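# Place the part onto the rack inside the cabinet

## Task

Move the part so that it ends up resting on the rack that sits inside the cabinet, and it must stay there once the robot lets go.

## Robot and tools

Robot: two arms, left_arm and right_arm, each ending in a five-finger hand (right_arm has a right hand, left_arm its mirror-image left hand). The base of left_arm sits near (+0.037, +0.316, +0.029) m and that of right_arm near (+0.036, -0.275, +0.012) m. A camera stand is fixed behind the arms. A loose object may sometimes get a brief push from outside.

Frame: the scene frame has its origin at table-top height, halfway between the nominal bases. +x points out over the table, +z up, +y toward left_arm. Arm names do not match image sides. Reported positions are in metres and orientations are quat_wxyz; both can be off by a few centimetres.

Hand point: a spot fixed to the palm, about 0.15 m out from the wrist flange and 0.05 m in front of the palm. Its +z runs along straight fingers, +y out of the palm, and +x across the palm away from the thumb on the right hand (toward the thumb on the left hand). Straight fingertips reach 0.06-0.07 m past it along +z, with their centre lines 0.06 m behind it along -y. A bracket on the little-finger side of the wrist can strike things.

The row of 28 numbers, all within [-1, 1], is used by execute_actions and by move. It is always one list covering both arms, even when only one moves. Order: left dx, dy, dz, rx, ry, rz, then left little, ring, middle, index, thumb_bend, thumb_turn, force_limit, speed; then the same 14 for the right arm. The six pose numbers are an offset, not a pose: they count from that arm's Hand target as it stands when the action or move begins, along the scene axes. 1.0 equals 0.6 m for dx, dy, dz or 180 degrees for the rotation vector rx, ry, rz, and the turn is about the Hand target position. All zeros re-requests the current Hand target. A translation longer than 1.0 gets shortened.

The six finger numbers are absolute targets, not offsets: -1 means open or straight and +1 means curled. For thumb_turn, -1 puts the thumb beside the palm and +1 in front of it, opposite the fingers. force_limit maps -1..+1 to roughly 0..10 N at the fingertip (0..15 N for the two thumb motors). speed grows from near zero at -1 to full at +0.48 and above. Full-speed travel takes 0.49 s. For a gentle grip, close at speed -0.94 or lower. No value means keep as is, so to leave a hand alone, resend the eight numbers last used for it. If none has been used yet in the scene, send its hand_measured six values plus hand_force_limit and hand_speed. With the thumb in front, the hand can grasp things about 0.035-0.065 m thick, or a handle down to 0.025 m.

execute_actions: actions is a list of actions, and each action is a list of 1 to 15 rows at 1/30 s per row. A short action repeats its final row until 15 steps pass. Inside one action, every row counts from that action's starting Hand target, not from the row before it. cameras names views to return: ["all"] for all, [] for none. An empty actions list returns images by default.

move: target is one row or a list of up to 15 rows. Each row's offsets count from the same starting Hand targets. speed is the path's top speed in m/s (0.002 to 4.3, default 0.25), one value or one for each target, with rotation capped at twice that in rad/s. blend (metres) rounds corners on a list, and 0 stops at each target. blocking=false returns after about 0.5 s while the motion continues. Paths last at least 0.5 s and are cut off after 10 s. Paths ignore obstacles and the other arm. Faster moves strike harder and overshoot more. Keep paths away from an arm's own base. The result adds a move: line giving the ending (done, off_target, moving, held, fault) and limits (paced = pose clipped; held = steps withheld). An arm the ending does not name finished within 10 mm and 2 degrees. Neither word tells whether something is being touched.

wait: seconds 0 to 10, holding the last commands. A running move continues and can end the wait early. stop: brakes a running move, needing some distance. zoom_image: camera (cam_high, cam_low, cam_left_wrist, cam_right_wrist) and region [x0, y0, x1, y1] in pixels from the top-left corner, at most 504 by 504, taken from the latest image. show_instructions: shows the reference pages. finished_scene: scene = current scene number; this is final.

Results: end_effector_position and quat; Hand target, the commanded pose after clipping, which later offsets count from. hand_measured, hand_stopped_by (moving, target, force, stalled, fault) and hand_load_n (positive = finger pushed open) each give six values in motor order. Joint velocities, joint torques (which include gravity and have offsets) and motor temperatures may also appear. Step readings list positions during actions.

Behaviour: orientation is clipped to within 40 degrees of the measured one each step. Hands often rest 1-3 cm (up to 5 cm) below the command because of friction and weight, and sometimes sag more under load. If a hand stops short, send the gap as a new offset. A motor stopped at force_limit locks. To grip harder, raise force_limit and send a more-closed target. To loosen, send one more open than hand_measured. An arm blocked by something keeps pressing until commanded back past its hand point.

Avoid: dropping the part or releasing it while moving, letting anything leave the table, striking the cabinet or fixed objects, hard pushes, excess finger force, arms touching each other, and one hand gripping the other's fingers. Motors heat when holding loads, stretched out, or pushing; MOTOR HOT appears at 85 °C and at 100 °C the arm drops and faults for 30-60 s.

Each tool is called as name([rows], argument=value, ...), one row to a line, values as JSON.

Reference images:

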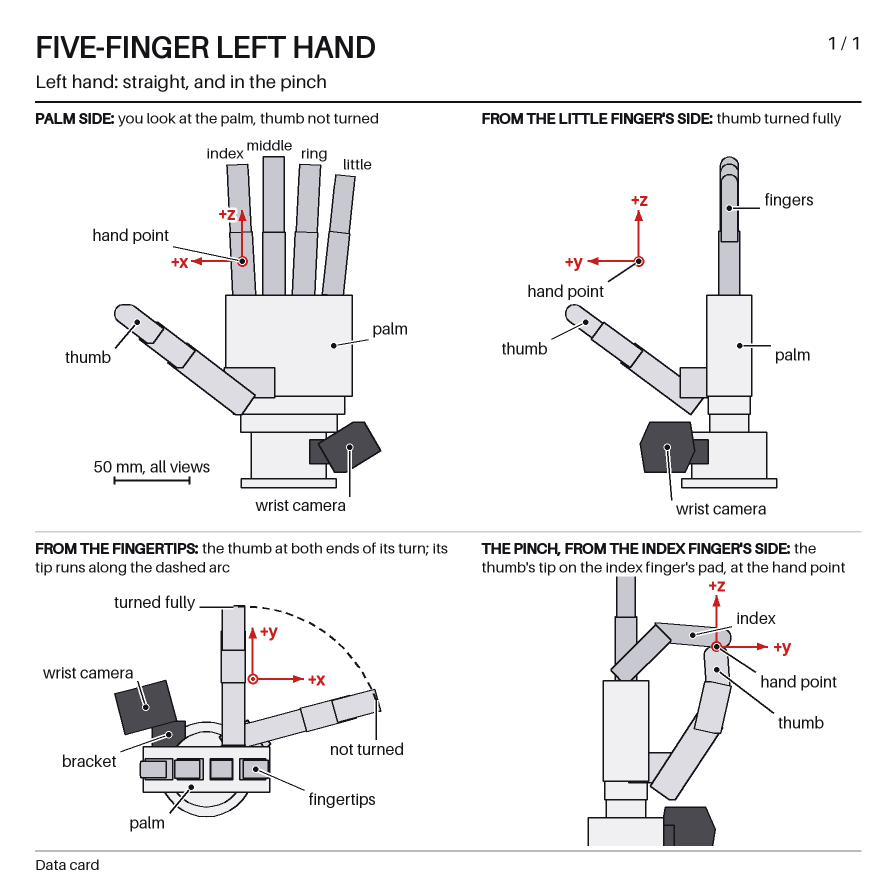

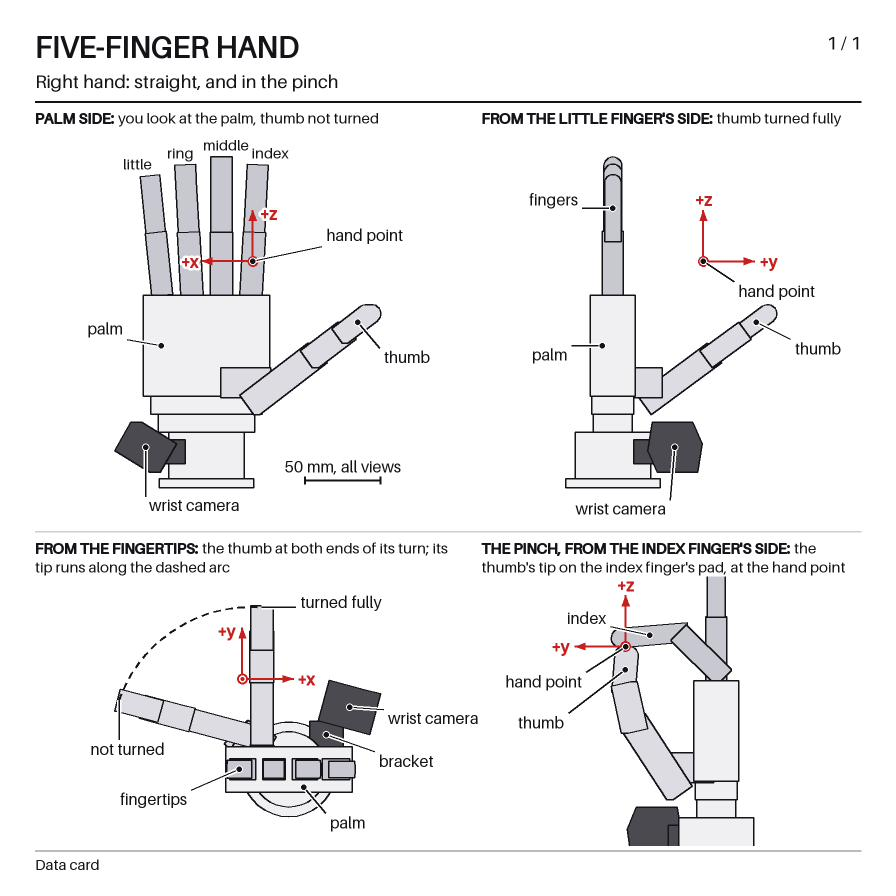

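## Session

execute_actions(actions=[])

Scene clock: 0.00 s.
left_arm: end_effector_position=(+0.3624, +0.2376, +0.2585) hand_measured=(-1.000, -1.000, -1.000, -1.000, -1.000, -1.000) hand_load_n=(+0.0, +0.0, -0.5, +0.0, +0.0, +0.0) hand_stopped_by=(target, target, target, target, target, target) hand_force_limit=0.00 hand_speed=-0.80 end_effector_quat_wxyz=(+0.375, -0.317, +0.762, -0.421) | right_arm: end_effector_position=(+0.4522, +0.0498, +0.3209) hand_measured=(-1.000, -1.000, -1.000, -1.000, -1.000, -1.000) hand_load_n=(+0.0, +0.0, +0.0, +0.0, +0.0, +0.0) hand_stopped_by=(target, target, target, target, target, target) hand_force_limit=0.00 hand_speed=-0.80 end_effector_quat_wxyz=(+0.500, -0.344, +0.793, +0.045)
Joint positions: left_arm=[-0.018 0.567 0.569 -0.41 0.409 0.504] | right_arm=[0.558 1.09 0.92 -0.349 0.05 1.281]
Joint velocities: within noise
Joint torques (N m): no reading
Motor temperatures (°C): left_arm=[27 22 23 21 21 22] | right_arm=[23 25 27 23 20 23]
Heat: left arm: hottest waist 27 °C; right arm: hottest elbow 27 °C.
Hand target: left_arm +0.3679, +0.2376, +0.2775; +0.389, -0.310, +0.756, -0.427 | right_arm +0.4569, +0.0528, +0.3406; +0.515, -0.340, +0.785, +0.048

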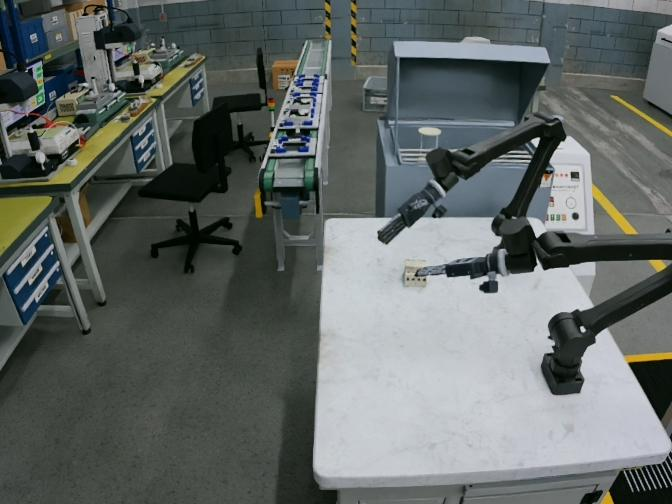

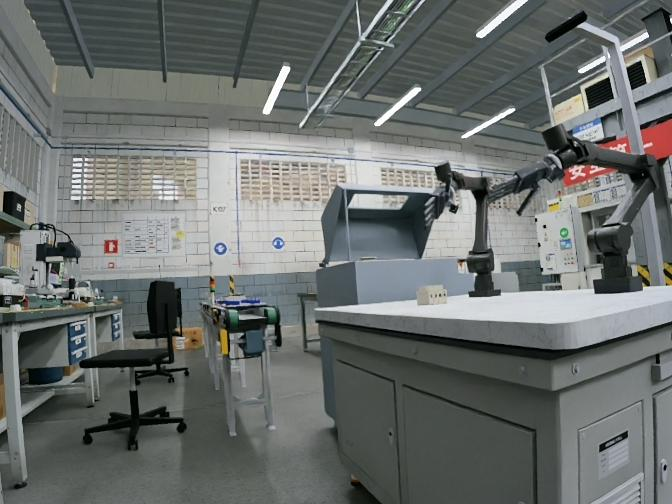

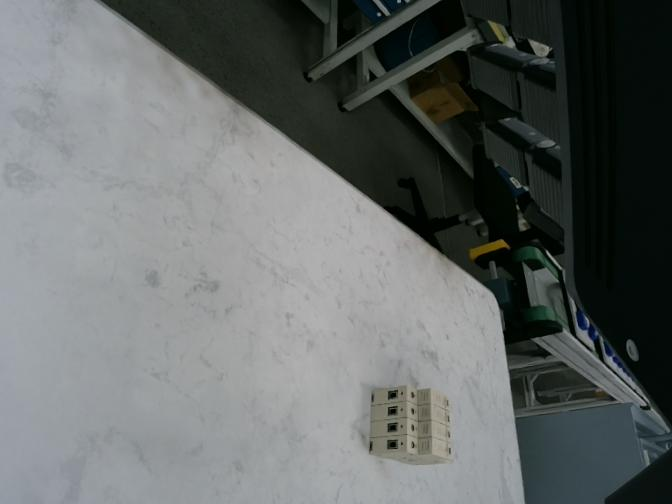

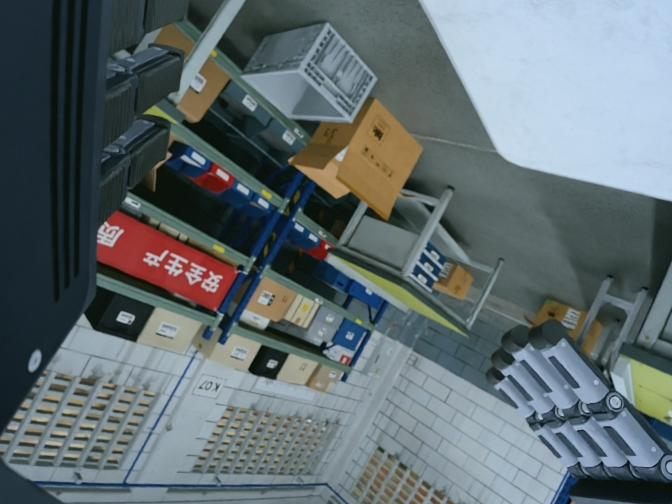

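zoom_image(camera="cam_high", region=[360, 20, 620, 300])

zoom_image(camera="cam_low", region=[300, 160, 560, 320])

zoom_image(camera="cam_left_wrist", region=[320, 340, 520, 504])

Scaled by 1.800.

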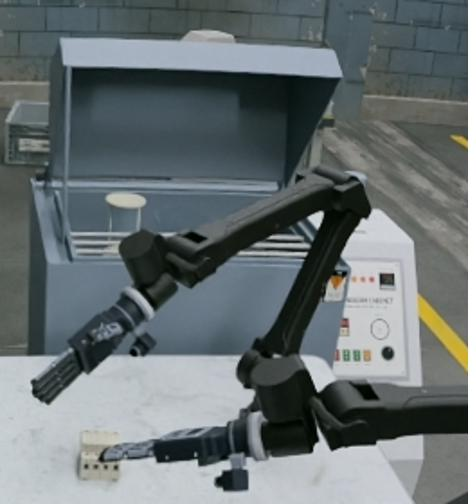

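Scaled by 1.938.

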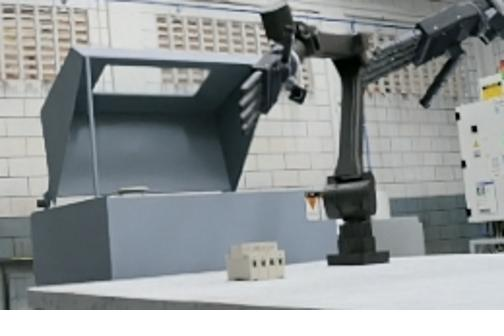

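Scaled by 2.520.

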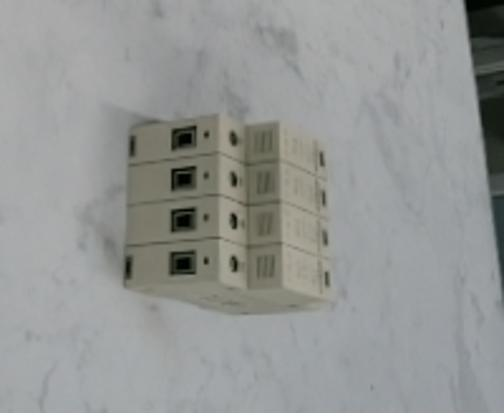

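zoom_image(camera="cam_high", region=[380, 110, 560, 200])

zoom_image(camera="cam_high", region=[390, 250, 450, 300])

zoom_image(camera="cam_low", region=[400, 270, 460, 320])

Scaled by 2.800.

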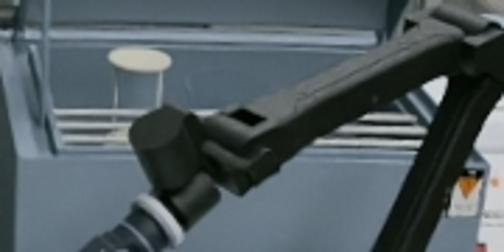

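Scaled by 8.400.

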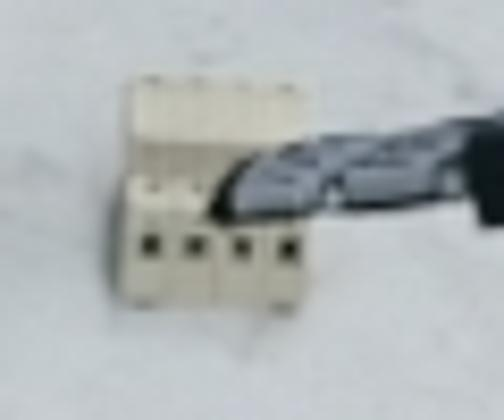

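Scaled by 8.400.

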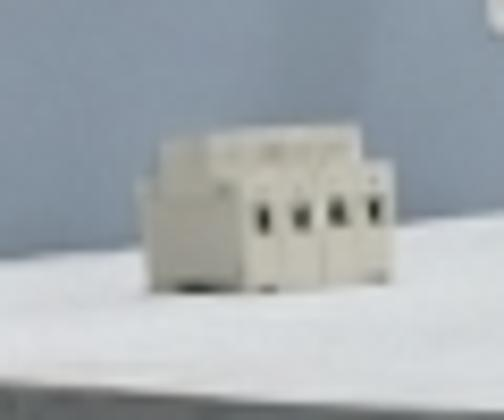

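move(target=[-0.333,0.333,0.1,0,0,0,-1,-1,-1,-1,-1,-1,0,-0.8,-0.178,-0.505,0.183,-0.267,0.230,-0.374,-1,-1,-1,-1,-1,-1,0,-0.8], cameras=["all"])

Scene clock: 85.40 s.
left_arm: end_effector_position=(+0.1728, +0.4334, +0.3174) hand_measured=(-1.000, -1.000, -1.000, -1.000, -1.000, -1.000) hand_load_n=(+0.0, +0.0, +0.0, +0.0, +0.0, +0.0) hand_stopped_by=(target, target, target, target, target, target) hand_force_limit=0.00 hand_speed=-0.80 end_effector_quat_wxyz=(+0.367, -0.447, +0.784, -0.224) | right_arm: end_effector_position=(+0.3531, -0.2485, +0.4414) hand_measured=(-1.000, -1.000, -1.000, -1.000, -1.000, -1.000) hand_load_n=(+0.0, +0.0, +0.0, +0.0, -0.5, -0.5) hand_stopped_by=(target, target, target, target, target, target) hand_force_limit=0.00 hand_speed=-0.80 end_effector_quat_wxyz=(+0.238, -0.119, +0.905, -0.331)
Joint positions: left_arm=[1.335 0.599 0.96 -1.697 0.867 1.772] | right_arm=[0.372 0.918 1.42 -1.678 0.763 1.521]
Joint torques (N m): left_arm=[1.32 0.38 11.62 0.5 0.51 0.25] | right_arm=[-1.03 -1.61 10.21 0.54 0.52 -0.05]
Motor temperatures (°C): left_arm=[27 22 29 21 21 22] | right_arm=[23 25 33 23 20 23]
Heat: left arm: hottest elbow 29 °C; right arm: hottest elbow 33 °C.
Hand target: left_arm +0.1681, +0.4373, +0.3376; +0.389, -0.310, +0.756, -0.427 | right_arm +0.3501, -0.2502, +0.4504; +0.000, +0.000, +0.906, -0.423
Off the commanded pose: left_arm 0.021 m, 28 deg | right_arm 0.010 m, 32 deg.
joint sent to its limit (left arm) — joint 4 (wrist pitch), lower limit. The joint targets are off in orientation, not in position.
joint sent to its limit (right arm) — joint 4 (wrist pitch), lower limit. The joint targets are off in orientation, not in position.
move: off_target (left_arm, right_arm)

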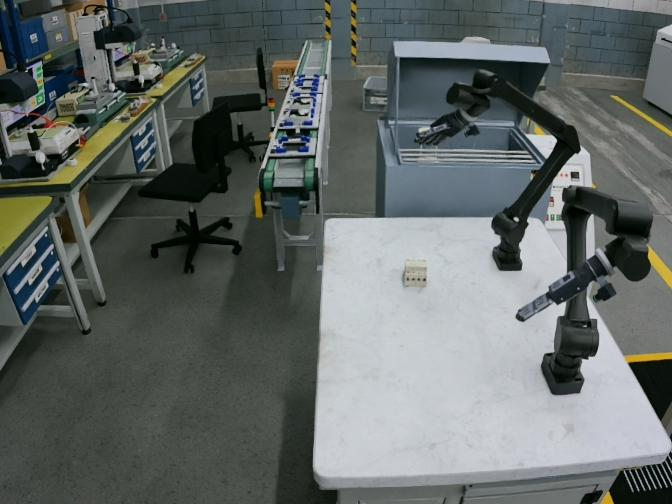

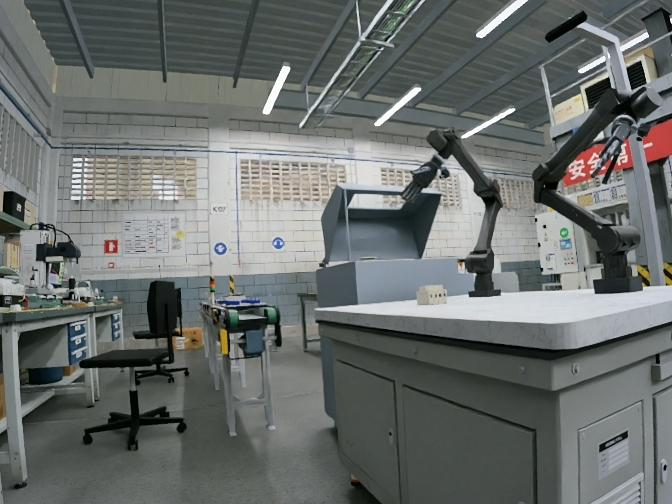

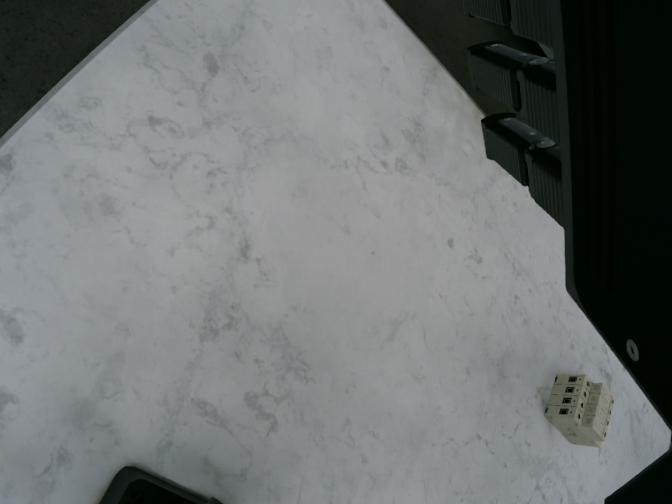

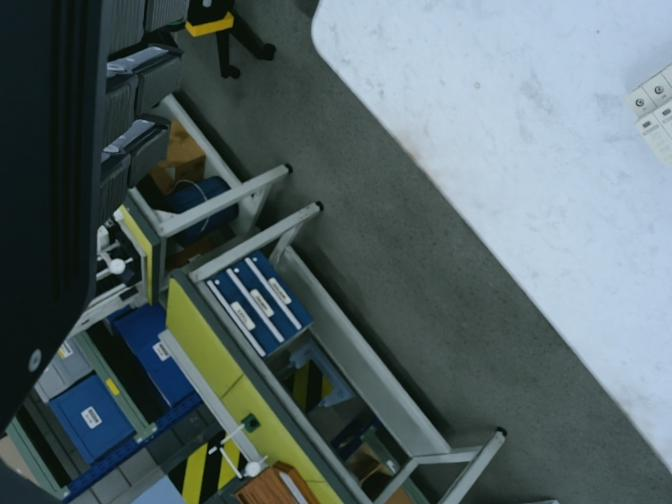

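zoom_image(camera="cam_high", region=[370, 90, 560, 220])

zoom_image(camera="cam_high", region=[390, 250, 450, 300])

zoom_image(camera="cam_left_wrist", region=[520, 350, 640, 470])

Scaled by 2.653.

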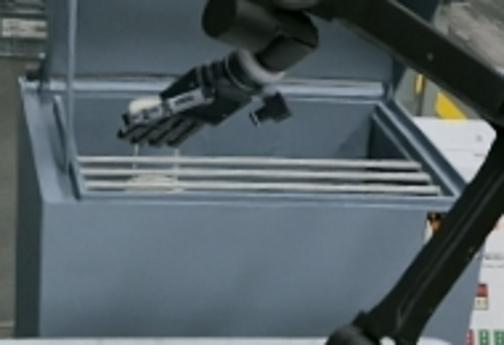

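Scaled by 8.400.

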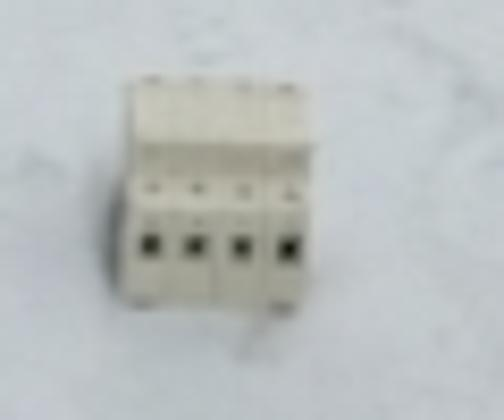

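Scaled by 4.200.

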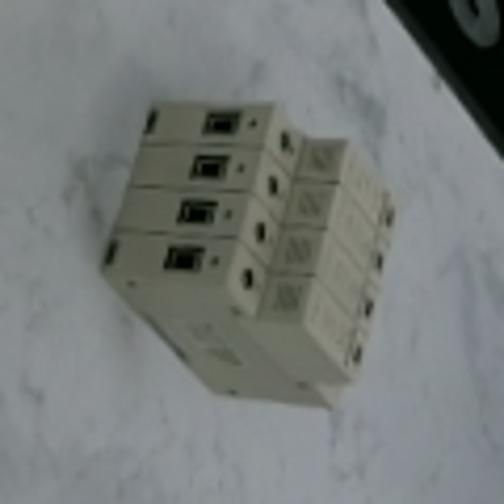

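move(target=[0.137,0.0,0.05,0,0,0.25,-1,-1,-1,-1,-1,-1,0,-0.8,-0.133,0.083,-0.3,0.044,0.044,0.499,-1,-1,-1,-1,-1,-1,0,-0.8], cameras=["all"])

Scene clock: 203.97 s.
left_arm: end_effector_position=(+0.2475, +0.4403, +0.3591) hand_measured=(-1.000, -1.000, -1.000, -1.000, -1.000, -1.000) hand_load_n=(+0.0, -0.5, +0.0, +0.0, +0.0, +0.0) hand_stopped_by=(target, target, target, target, target, target) hand_force_limit=0.00 hand_speed=-0.80 end_effector_quat_wxyz=(-0.510, +0.586, -0.581, +0.242) | right_arm: end_effector_position=(+0.2678, -0.1992, +0.2698) hand_measured=(-1.000, -1.000, -1.000, -1.000, -1.000, -1.000) hand_load_n=(+0.0, +0.0, +0.0, +0.0, +0.0, +0.0) hand_stopped_by=(target, target, target, target, target, target) hand_force_limit=0.00 hand_speed=-0.80 end_effector_quat_wxyz=(-0.235, +0.667, -0.667, +0.236)
Joint positions: left_arm=[0.917 0.354 0.811 -0.893 0.536 0.571] | right_arm=[0.286 0.609 0.881 -1.185 0.178 0.224]
Joint torques (N m): left_arm=[-1.26 1.55 8.75 3.08 0.09 0.04] | right_arm=[-1.32 0.15 8.94 2.33 -0.06 -0.05]
Heat: left arm: hottest elbow 32 °C; right arm: hottest elbow 32 °C.
Hand target: left_arm +0.2503, +0.4374, +0.3676; -0.522, +0.575, -0.580, +0.246 | right_arm +0.2703, -0.2004, +0.2703; -0.242, +0.665, -0.664, +0.241
Off the commanded pose: left_arm 0.009 m, 2 deg | right_arm 0.003 m, 1 deg.
move: done

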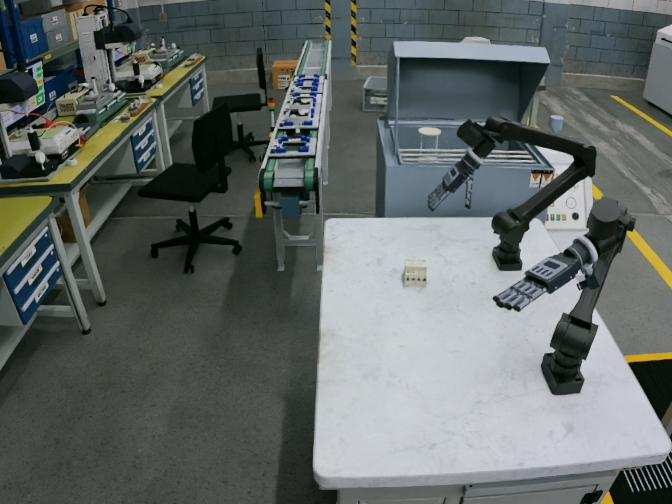

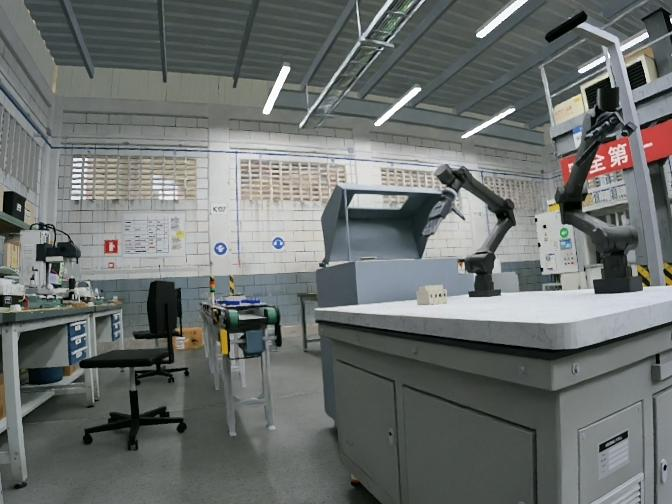

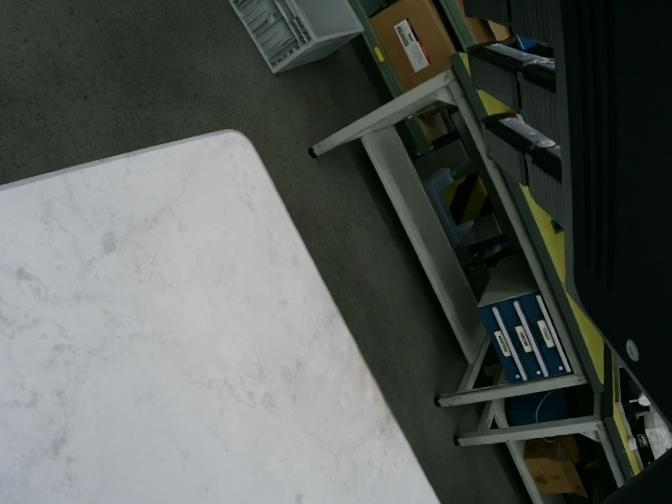

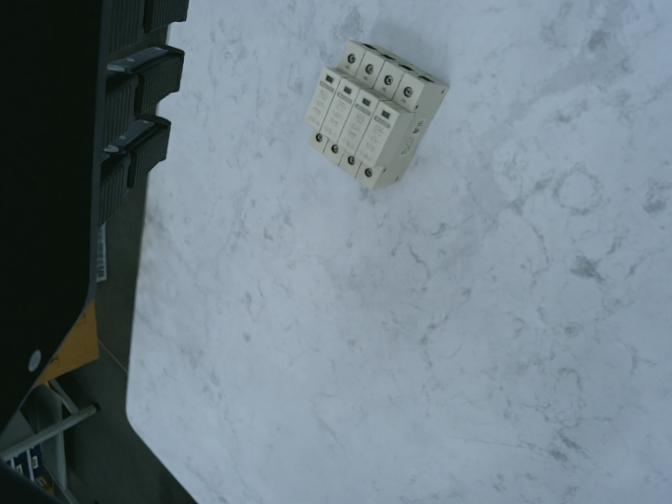

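zoom_image(camera="cam_right_wrist", region=[280, 20, 480, 220])

zoom_image(camera="cam_high", region=[380, 90, 500, 200])

zoom_image(camera="cam_low", region=[310, 170, 510, 320])

Scaled by 2.520.

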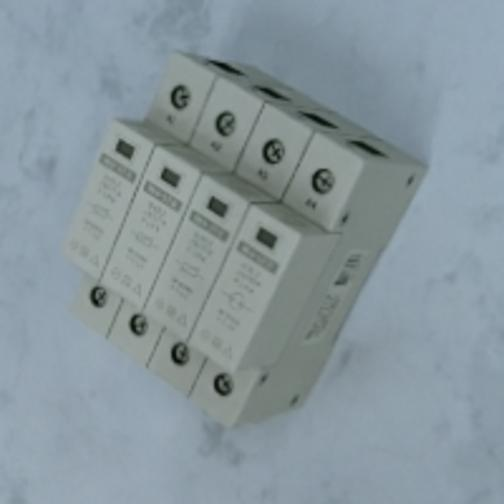

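Scaled by 4.200.

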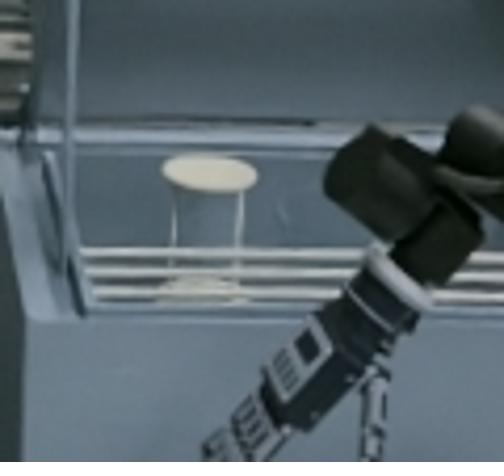

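Scaled by 2.520.

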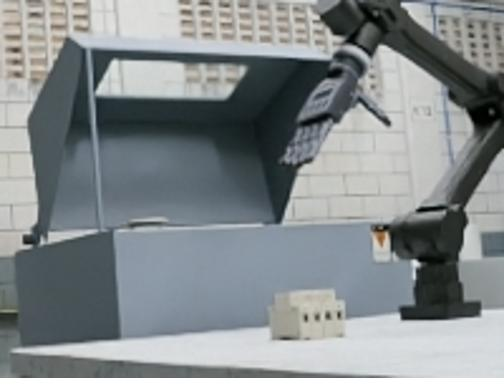

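zoom_image(camera="cam_high", region=[400, 110, 520, 230])

zoom_image(camera="cam_high", region=[470, 190, 600, 400])

Scaled by 4.200.

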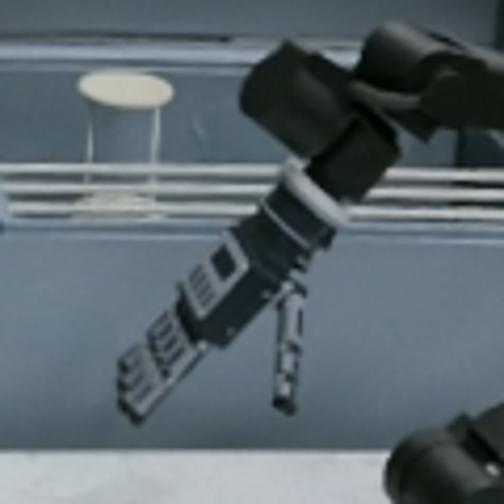

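Scaled by 2.400.

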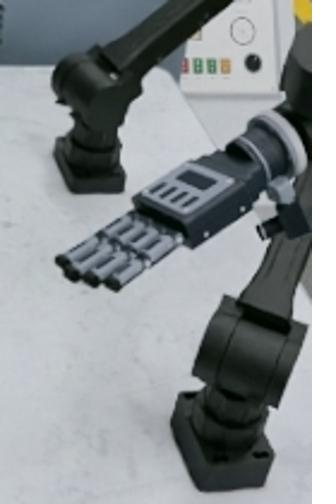

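move([
  [0,0,0,0,0,0,-1,-1,-1,-1,-1,-1,0,-0.8,0.15,-0.2,0.27,0.01,0.012,-0.22,-1,-1,-1,-1,-1,-1,0,-0.8],
  [0,0,0,0,0,0,-1,-1,-1,-1,-1,-1,0,-0.8,-0.05,-0.666,0.35,0.019,0.023,-0.4447,-1,-1,-1,-1,-1,-1,0,-0.8],
], blend=0.05, speed=0.35, cameras=["all"])

Scene clock: 353.20 s.
left_arm: end_effector_position=(+0.2476, +0.4402, +0.3591) hand_measured=(-1.000, -1.000, -1.000, -1.000, -1.000, -1.000) hand_load_n=(+0.0, +0.0, +0.0, +0.0, +0.0, -0.5) hand_stopped_by=(target, target, target, target, target, target) hand_force_limit=0.00 hand_speed=-0.80 end_effector_quat_wxyz=(-0.510, +0.587, -0.581, +0.242) | right_arm: end_effector_position=(+0.2390, -0.6005, +0.4560) hand_measured=(-1.000, -1.000, -1.000, -1.000, -1.000, -1.000) hand_load_n=(+0.0, +0.0, +0.0, +0.0, +0.0, +0.0) hand_stopped_by=(target, target, target, target, target, target) hand_force_limit=0.00 hand_speed=-0.80 end_effector_quat_wxyz=(+0.016, -0.080, +0.957, -0.279)
Joint positions: left_arm=[0.917 0.354 0.811 -0.893 0.536 0.571] | right_arm=[-1.027 1.225 1.761 -1.577 0.211 0.318]
Joint torques (N m): left_arm=[-1.32 1.55 8.73 3.07 0.09 0.03] | right_arm=[-0.44 -6.77 13.57 0.87 0 -0.05]
Heat: left arm: hottest elbow 30 °C; right arm: hottest elbow 31 °C.
Hand target: left_arm +0.2503, +0.4373, +0.3676; -0.522, +0.575, -0.580, +0.246 | right_arm +0.2402, -0.6000, +0.4803; +0.026, -0.083, +0.950, -0.299
Off the commanded pose: left_arm 0.009 m, 2 deg | right_arm 0.024 m, 3 deg.
move: off_target (right_arm)

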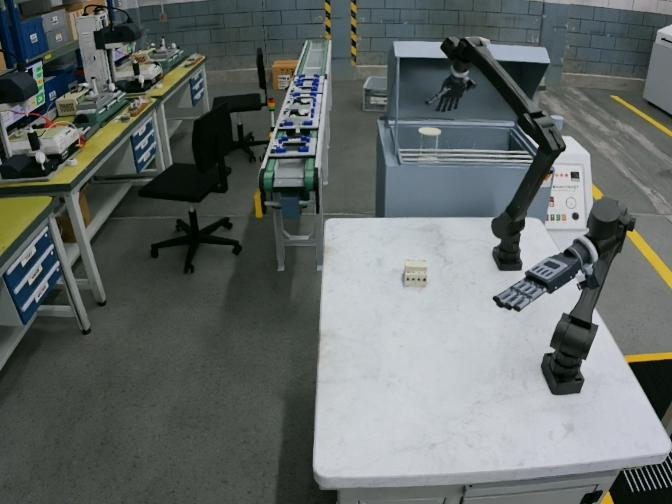

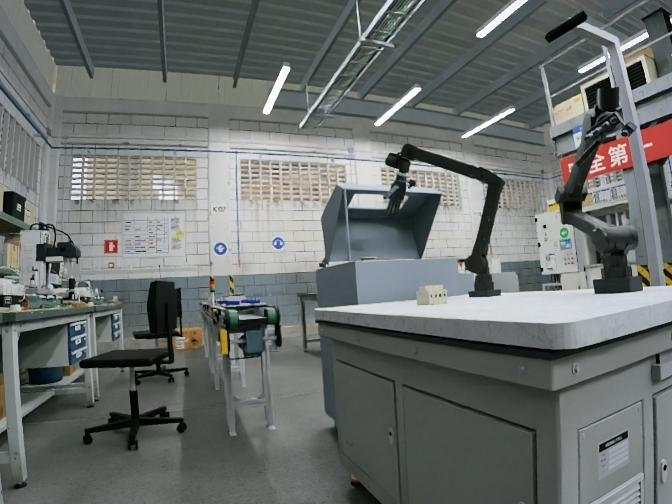

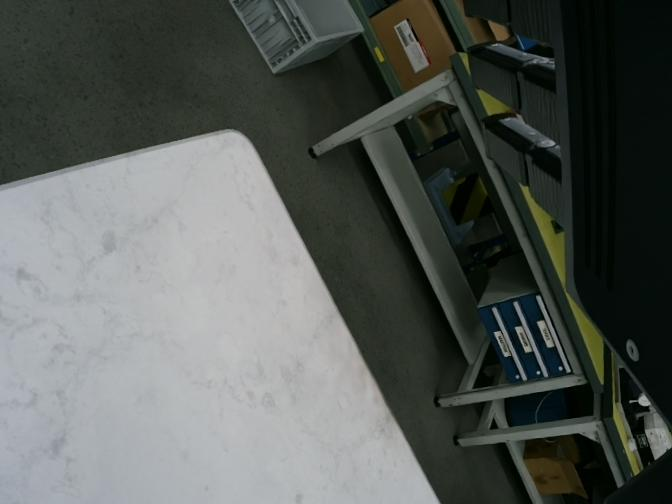

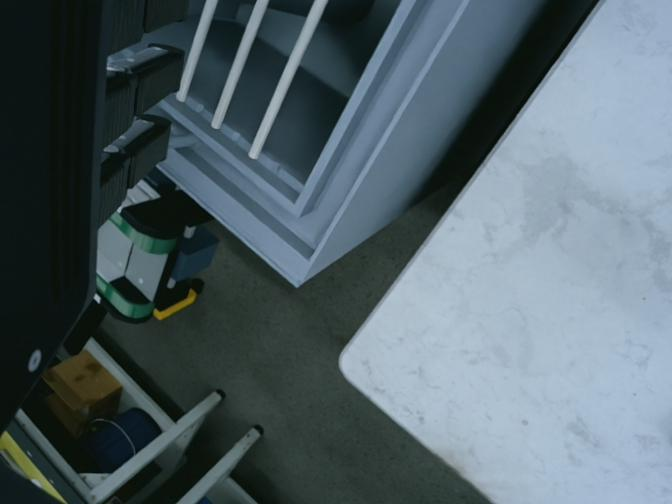

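zoom_image(camera="cam_right_wrist", region=[150, 0, 450, 300])

zoom_image(camera="cam_high", region=[370, 90, 570, 230])

Scaled by 1.680.

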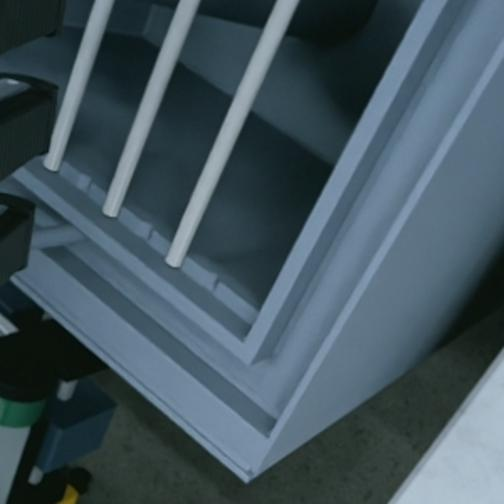

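Scaled by 2.520.

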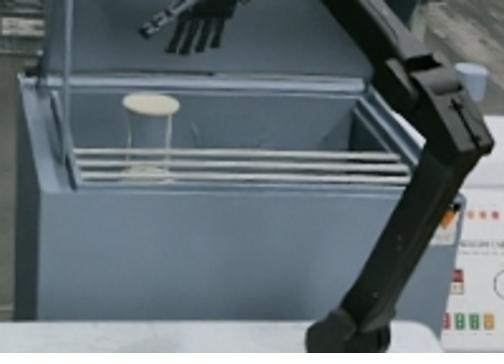

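move([
  [0,0,0,0,0,0,-1,-1,-1,-1,-1,-1,0,-0.8,0.2,0.417,-0.1,-0.019,-0.023,0.4447,-1,-1,-1,-1,-1,-1,0,-0.8],
  [0,0,0,0,0,0,-1,-1,-1,-1,-1,-1,0,-0.8,0.195,0.7,-0.467,0.0074,-0.0829,0.9409,-1,-1,-1,-1,-1,-1,0,-0.8],
], blend=0.05, speed=0.4, cameras=["all"])

Scene clock: 422.67 s.
left_arm: end_effector_position=(+0.2476, +0.4402, +0.3591) hand_measured=(-1.000, -1.000, -1.000, -1.000, -1.000, -1.000) hand_load_n=(+0.0, +0.0, +0.0, +0.0, +0.0, -0.5) hand_stopped_by=(target, target, target, target, target, target) hand_force_limit=0.00 hand_speed=-0.80 end_effector_quat_wxyz=(-0.510, +0.587, -0.581, +0.242) | right_arm: end_effector_position=(+0.3603, -0.1805, +0.2018) hand_measured=(-1.000, -1.000, -1.000, -1.000, -1.000, -1.000) hand_load_n=(+0.0, +0.0, +0.0, +0.0, +0.0, +0.0) hand_stopped_by=(target, target, target, target, target, target) hand_force_limit=0.00 hand_speed=-0.80 end_effector_quat_wxyz=(-0.382, +0.924, -0.002, +0.006)
Joint positions: left_arm=[0.917 0.354 0.811 -0.893 0.536 0.571] | right_arm=[0.003 1.273 1.093 -1.373 -0.784 -1.557]
Joint torques (N m): left_arm=[-1.2 1.55 8.73 3.08 0.08 0.03] | right_arm=[-0.62 -6.95 8.29 -0.1 -0.74 -0.06]
Heat: left arm: hottest elbow 30 °C; right arm: hottest elbow 35 °C.
Hand target: left_arm +0.2503, +0.4373, +0.3676; -0.522, +0.575, -0.580, +0.246 | right_arm +0.3572, -0.1802, +0.2000; -0.383, +0.924, +0.000, +0.000
Off the commanded pose: left_arm 0.009 m, 2 deg | right_arm 0.004 m, 1 deg.
move: done

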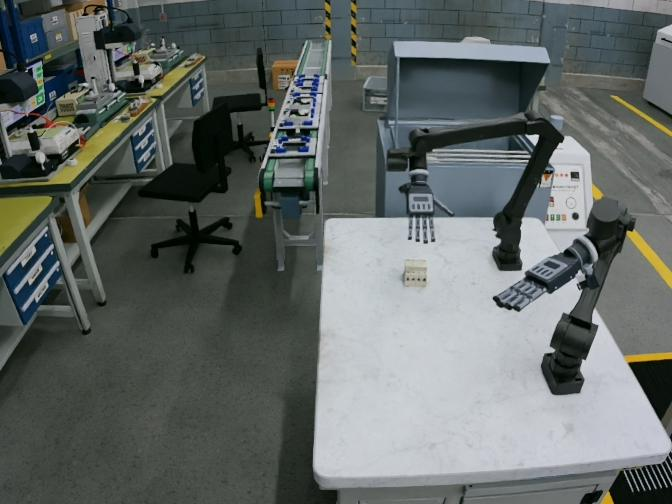

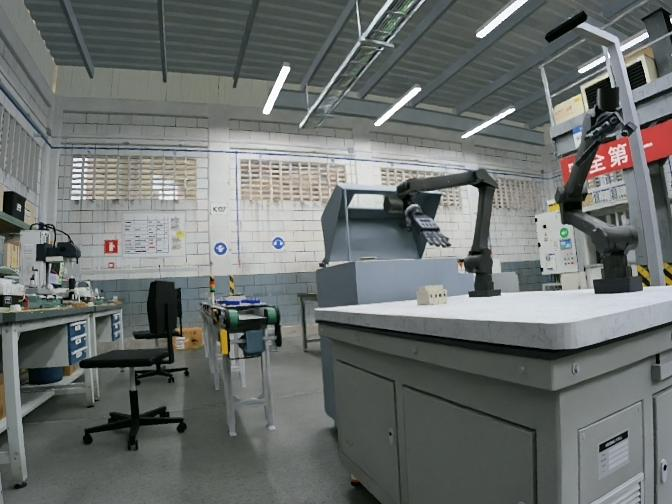

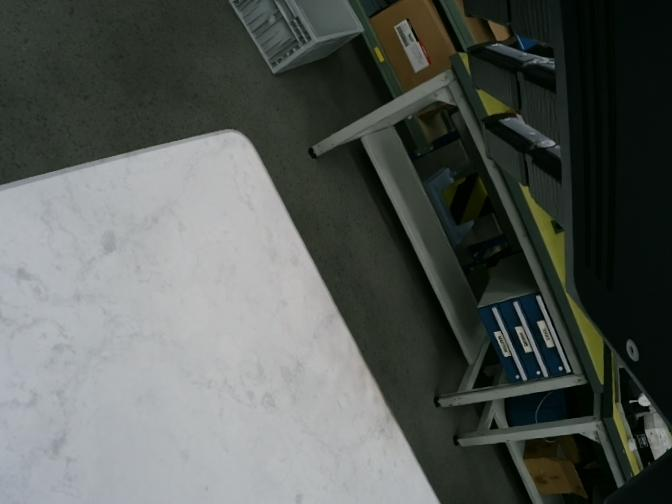

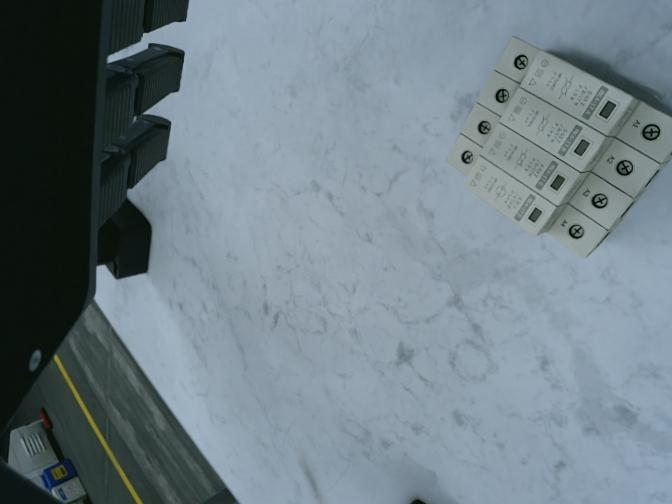

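zoom_image(camera="cam_high", region=[370, 170, 490, 300])

zoom_image(camera="cam_low", region=[370, 170, 520, 320])

Scaled by 3.877.

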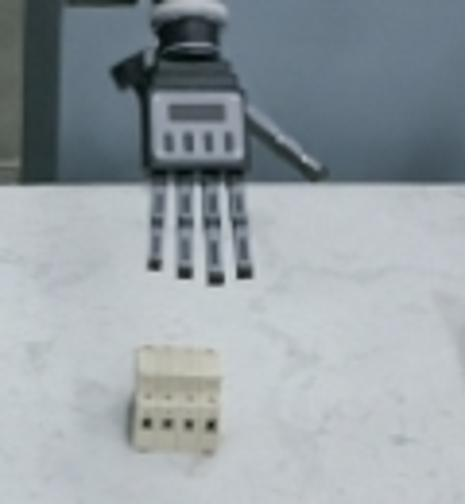

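Scaled by 3.360.

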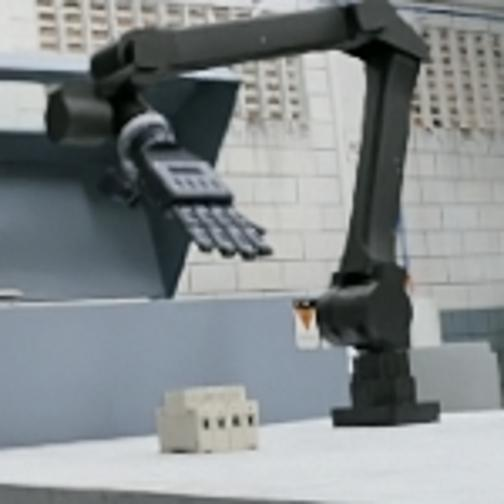

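move([
  [0,0,0,0,0,0,-1,-1,-1,-1,-1,-1,0,-0.8,0.025,0,-0.01,0,0,0,-0.4,-0.4,-0.4,-0.4,-1,1,0,0.3],
  [0,0,0,0,0,0,-1,-1,-1,-1,-1,-1,0,-0.8,0.025,0,-0.133,0,0,0,-0.4,-0.4,-0.4,-0.4,-1,1,0,0.3],
], speed=0.15, cameras=["cam_high","cam_low","cam_right_wrist"])

zoom_image(camera="cam_high", region=[370, 170, 490, 300])

zoom_image(camera="cam_low", region=[370, 170, 520, 320])

Scene clock: 456.77 s.
left_arm: end_effector_position=(+0.2476, +0.4402, +0.3591) hand_measured=(-1.000, -1.000, -1.000, -1.000, -1.000, -1.000) hand_load_n=(+0.0, +0.0, +0.0, +0.0, +0.0, -0.5) hand_stopped_by=(target, target, target, target, target, target) hand_force_limit=0.00 hand_speed=-0.80 end_effector_quat_wxyz=(-0.510, +0.587, -0.581, +0.242) | right_arm: end_effector_position=(+0.3703, -0.1804, +0.1222) hand_measured=(-0.400, -0.400, -0.400, -0.400, -1.000, +1.000) hand_load_n=(+0.0, +0.0, +0.0, +0.0, -0.5, +0.0) hand_stopped_by=(target, target, target, target, target, target) hand_force_limit=0.00 hand_speed=0.30 end_effector_quat_wxyz=(-0.382, +0.924, -0.005, -0.004)
Joint positions: left_arm=[0.917 0.354 0.811 -0.893 0.536 0.571] | right_arm=[0.003 1.378 0.972 -1.168 -0.785 -1.56]
Joint torques (N m): left_arm=[-1.26 1.49 8.73 3.08 0.08 0.03] | right_arm=[-0.62 -8.06 7.64 0.87 -0.68 -0.05]
Heat: left arm: hottest elbow 30 °C; right arm: hottest elbow 34 °C.
Hand target: left_arm +0.2503, +0.4373, +0.3676; -0.522, +0.575, -0.580, +0.246 | right_arm +0.3723, -0.1801, +0.1202; -0.383, +0.924, +0.000, +0.000
Off the commanded pose: left_arm 0.009 m, 2 deg | right_arm 0.003 m, 1 deg.
move: done
Images, in order (width x height): cam_high 672x504, cam_low 672x504, cam_right_wrist 672x504.

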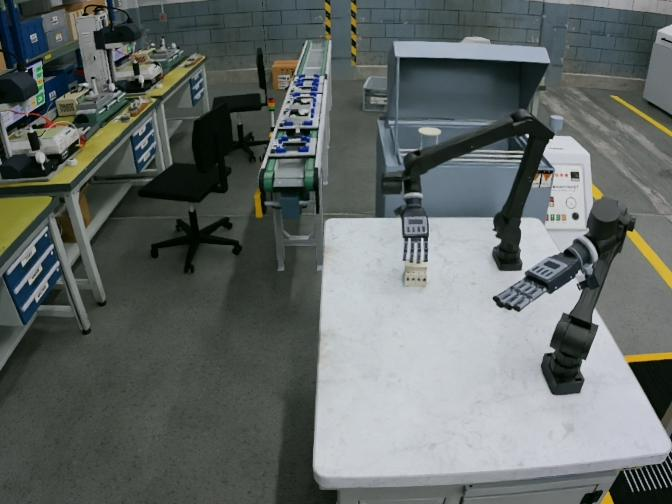

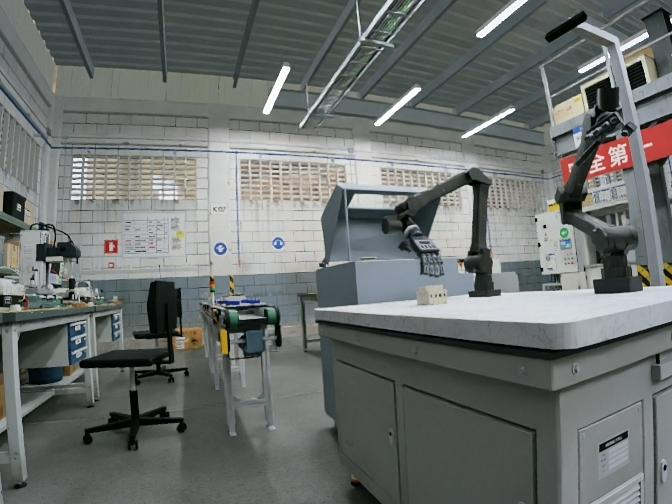

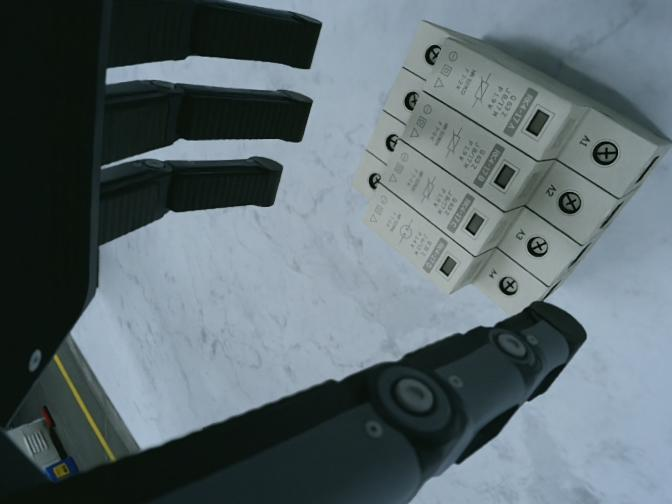

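Scaled by 3.877.

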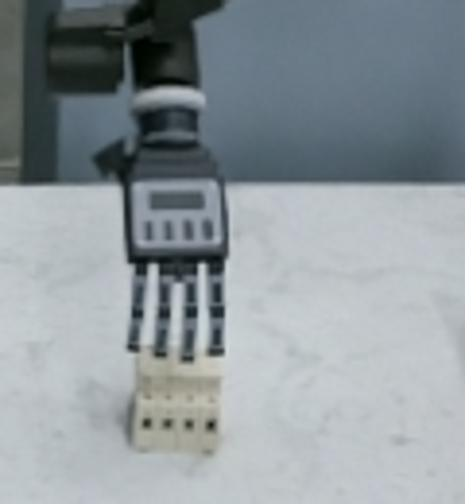

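Scaled by 3.360.

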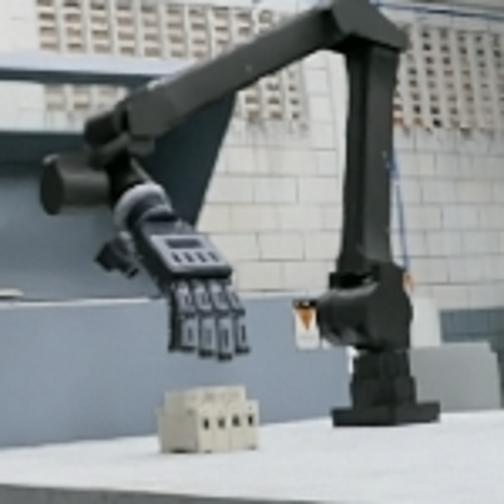

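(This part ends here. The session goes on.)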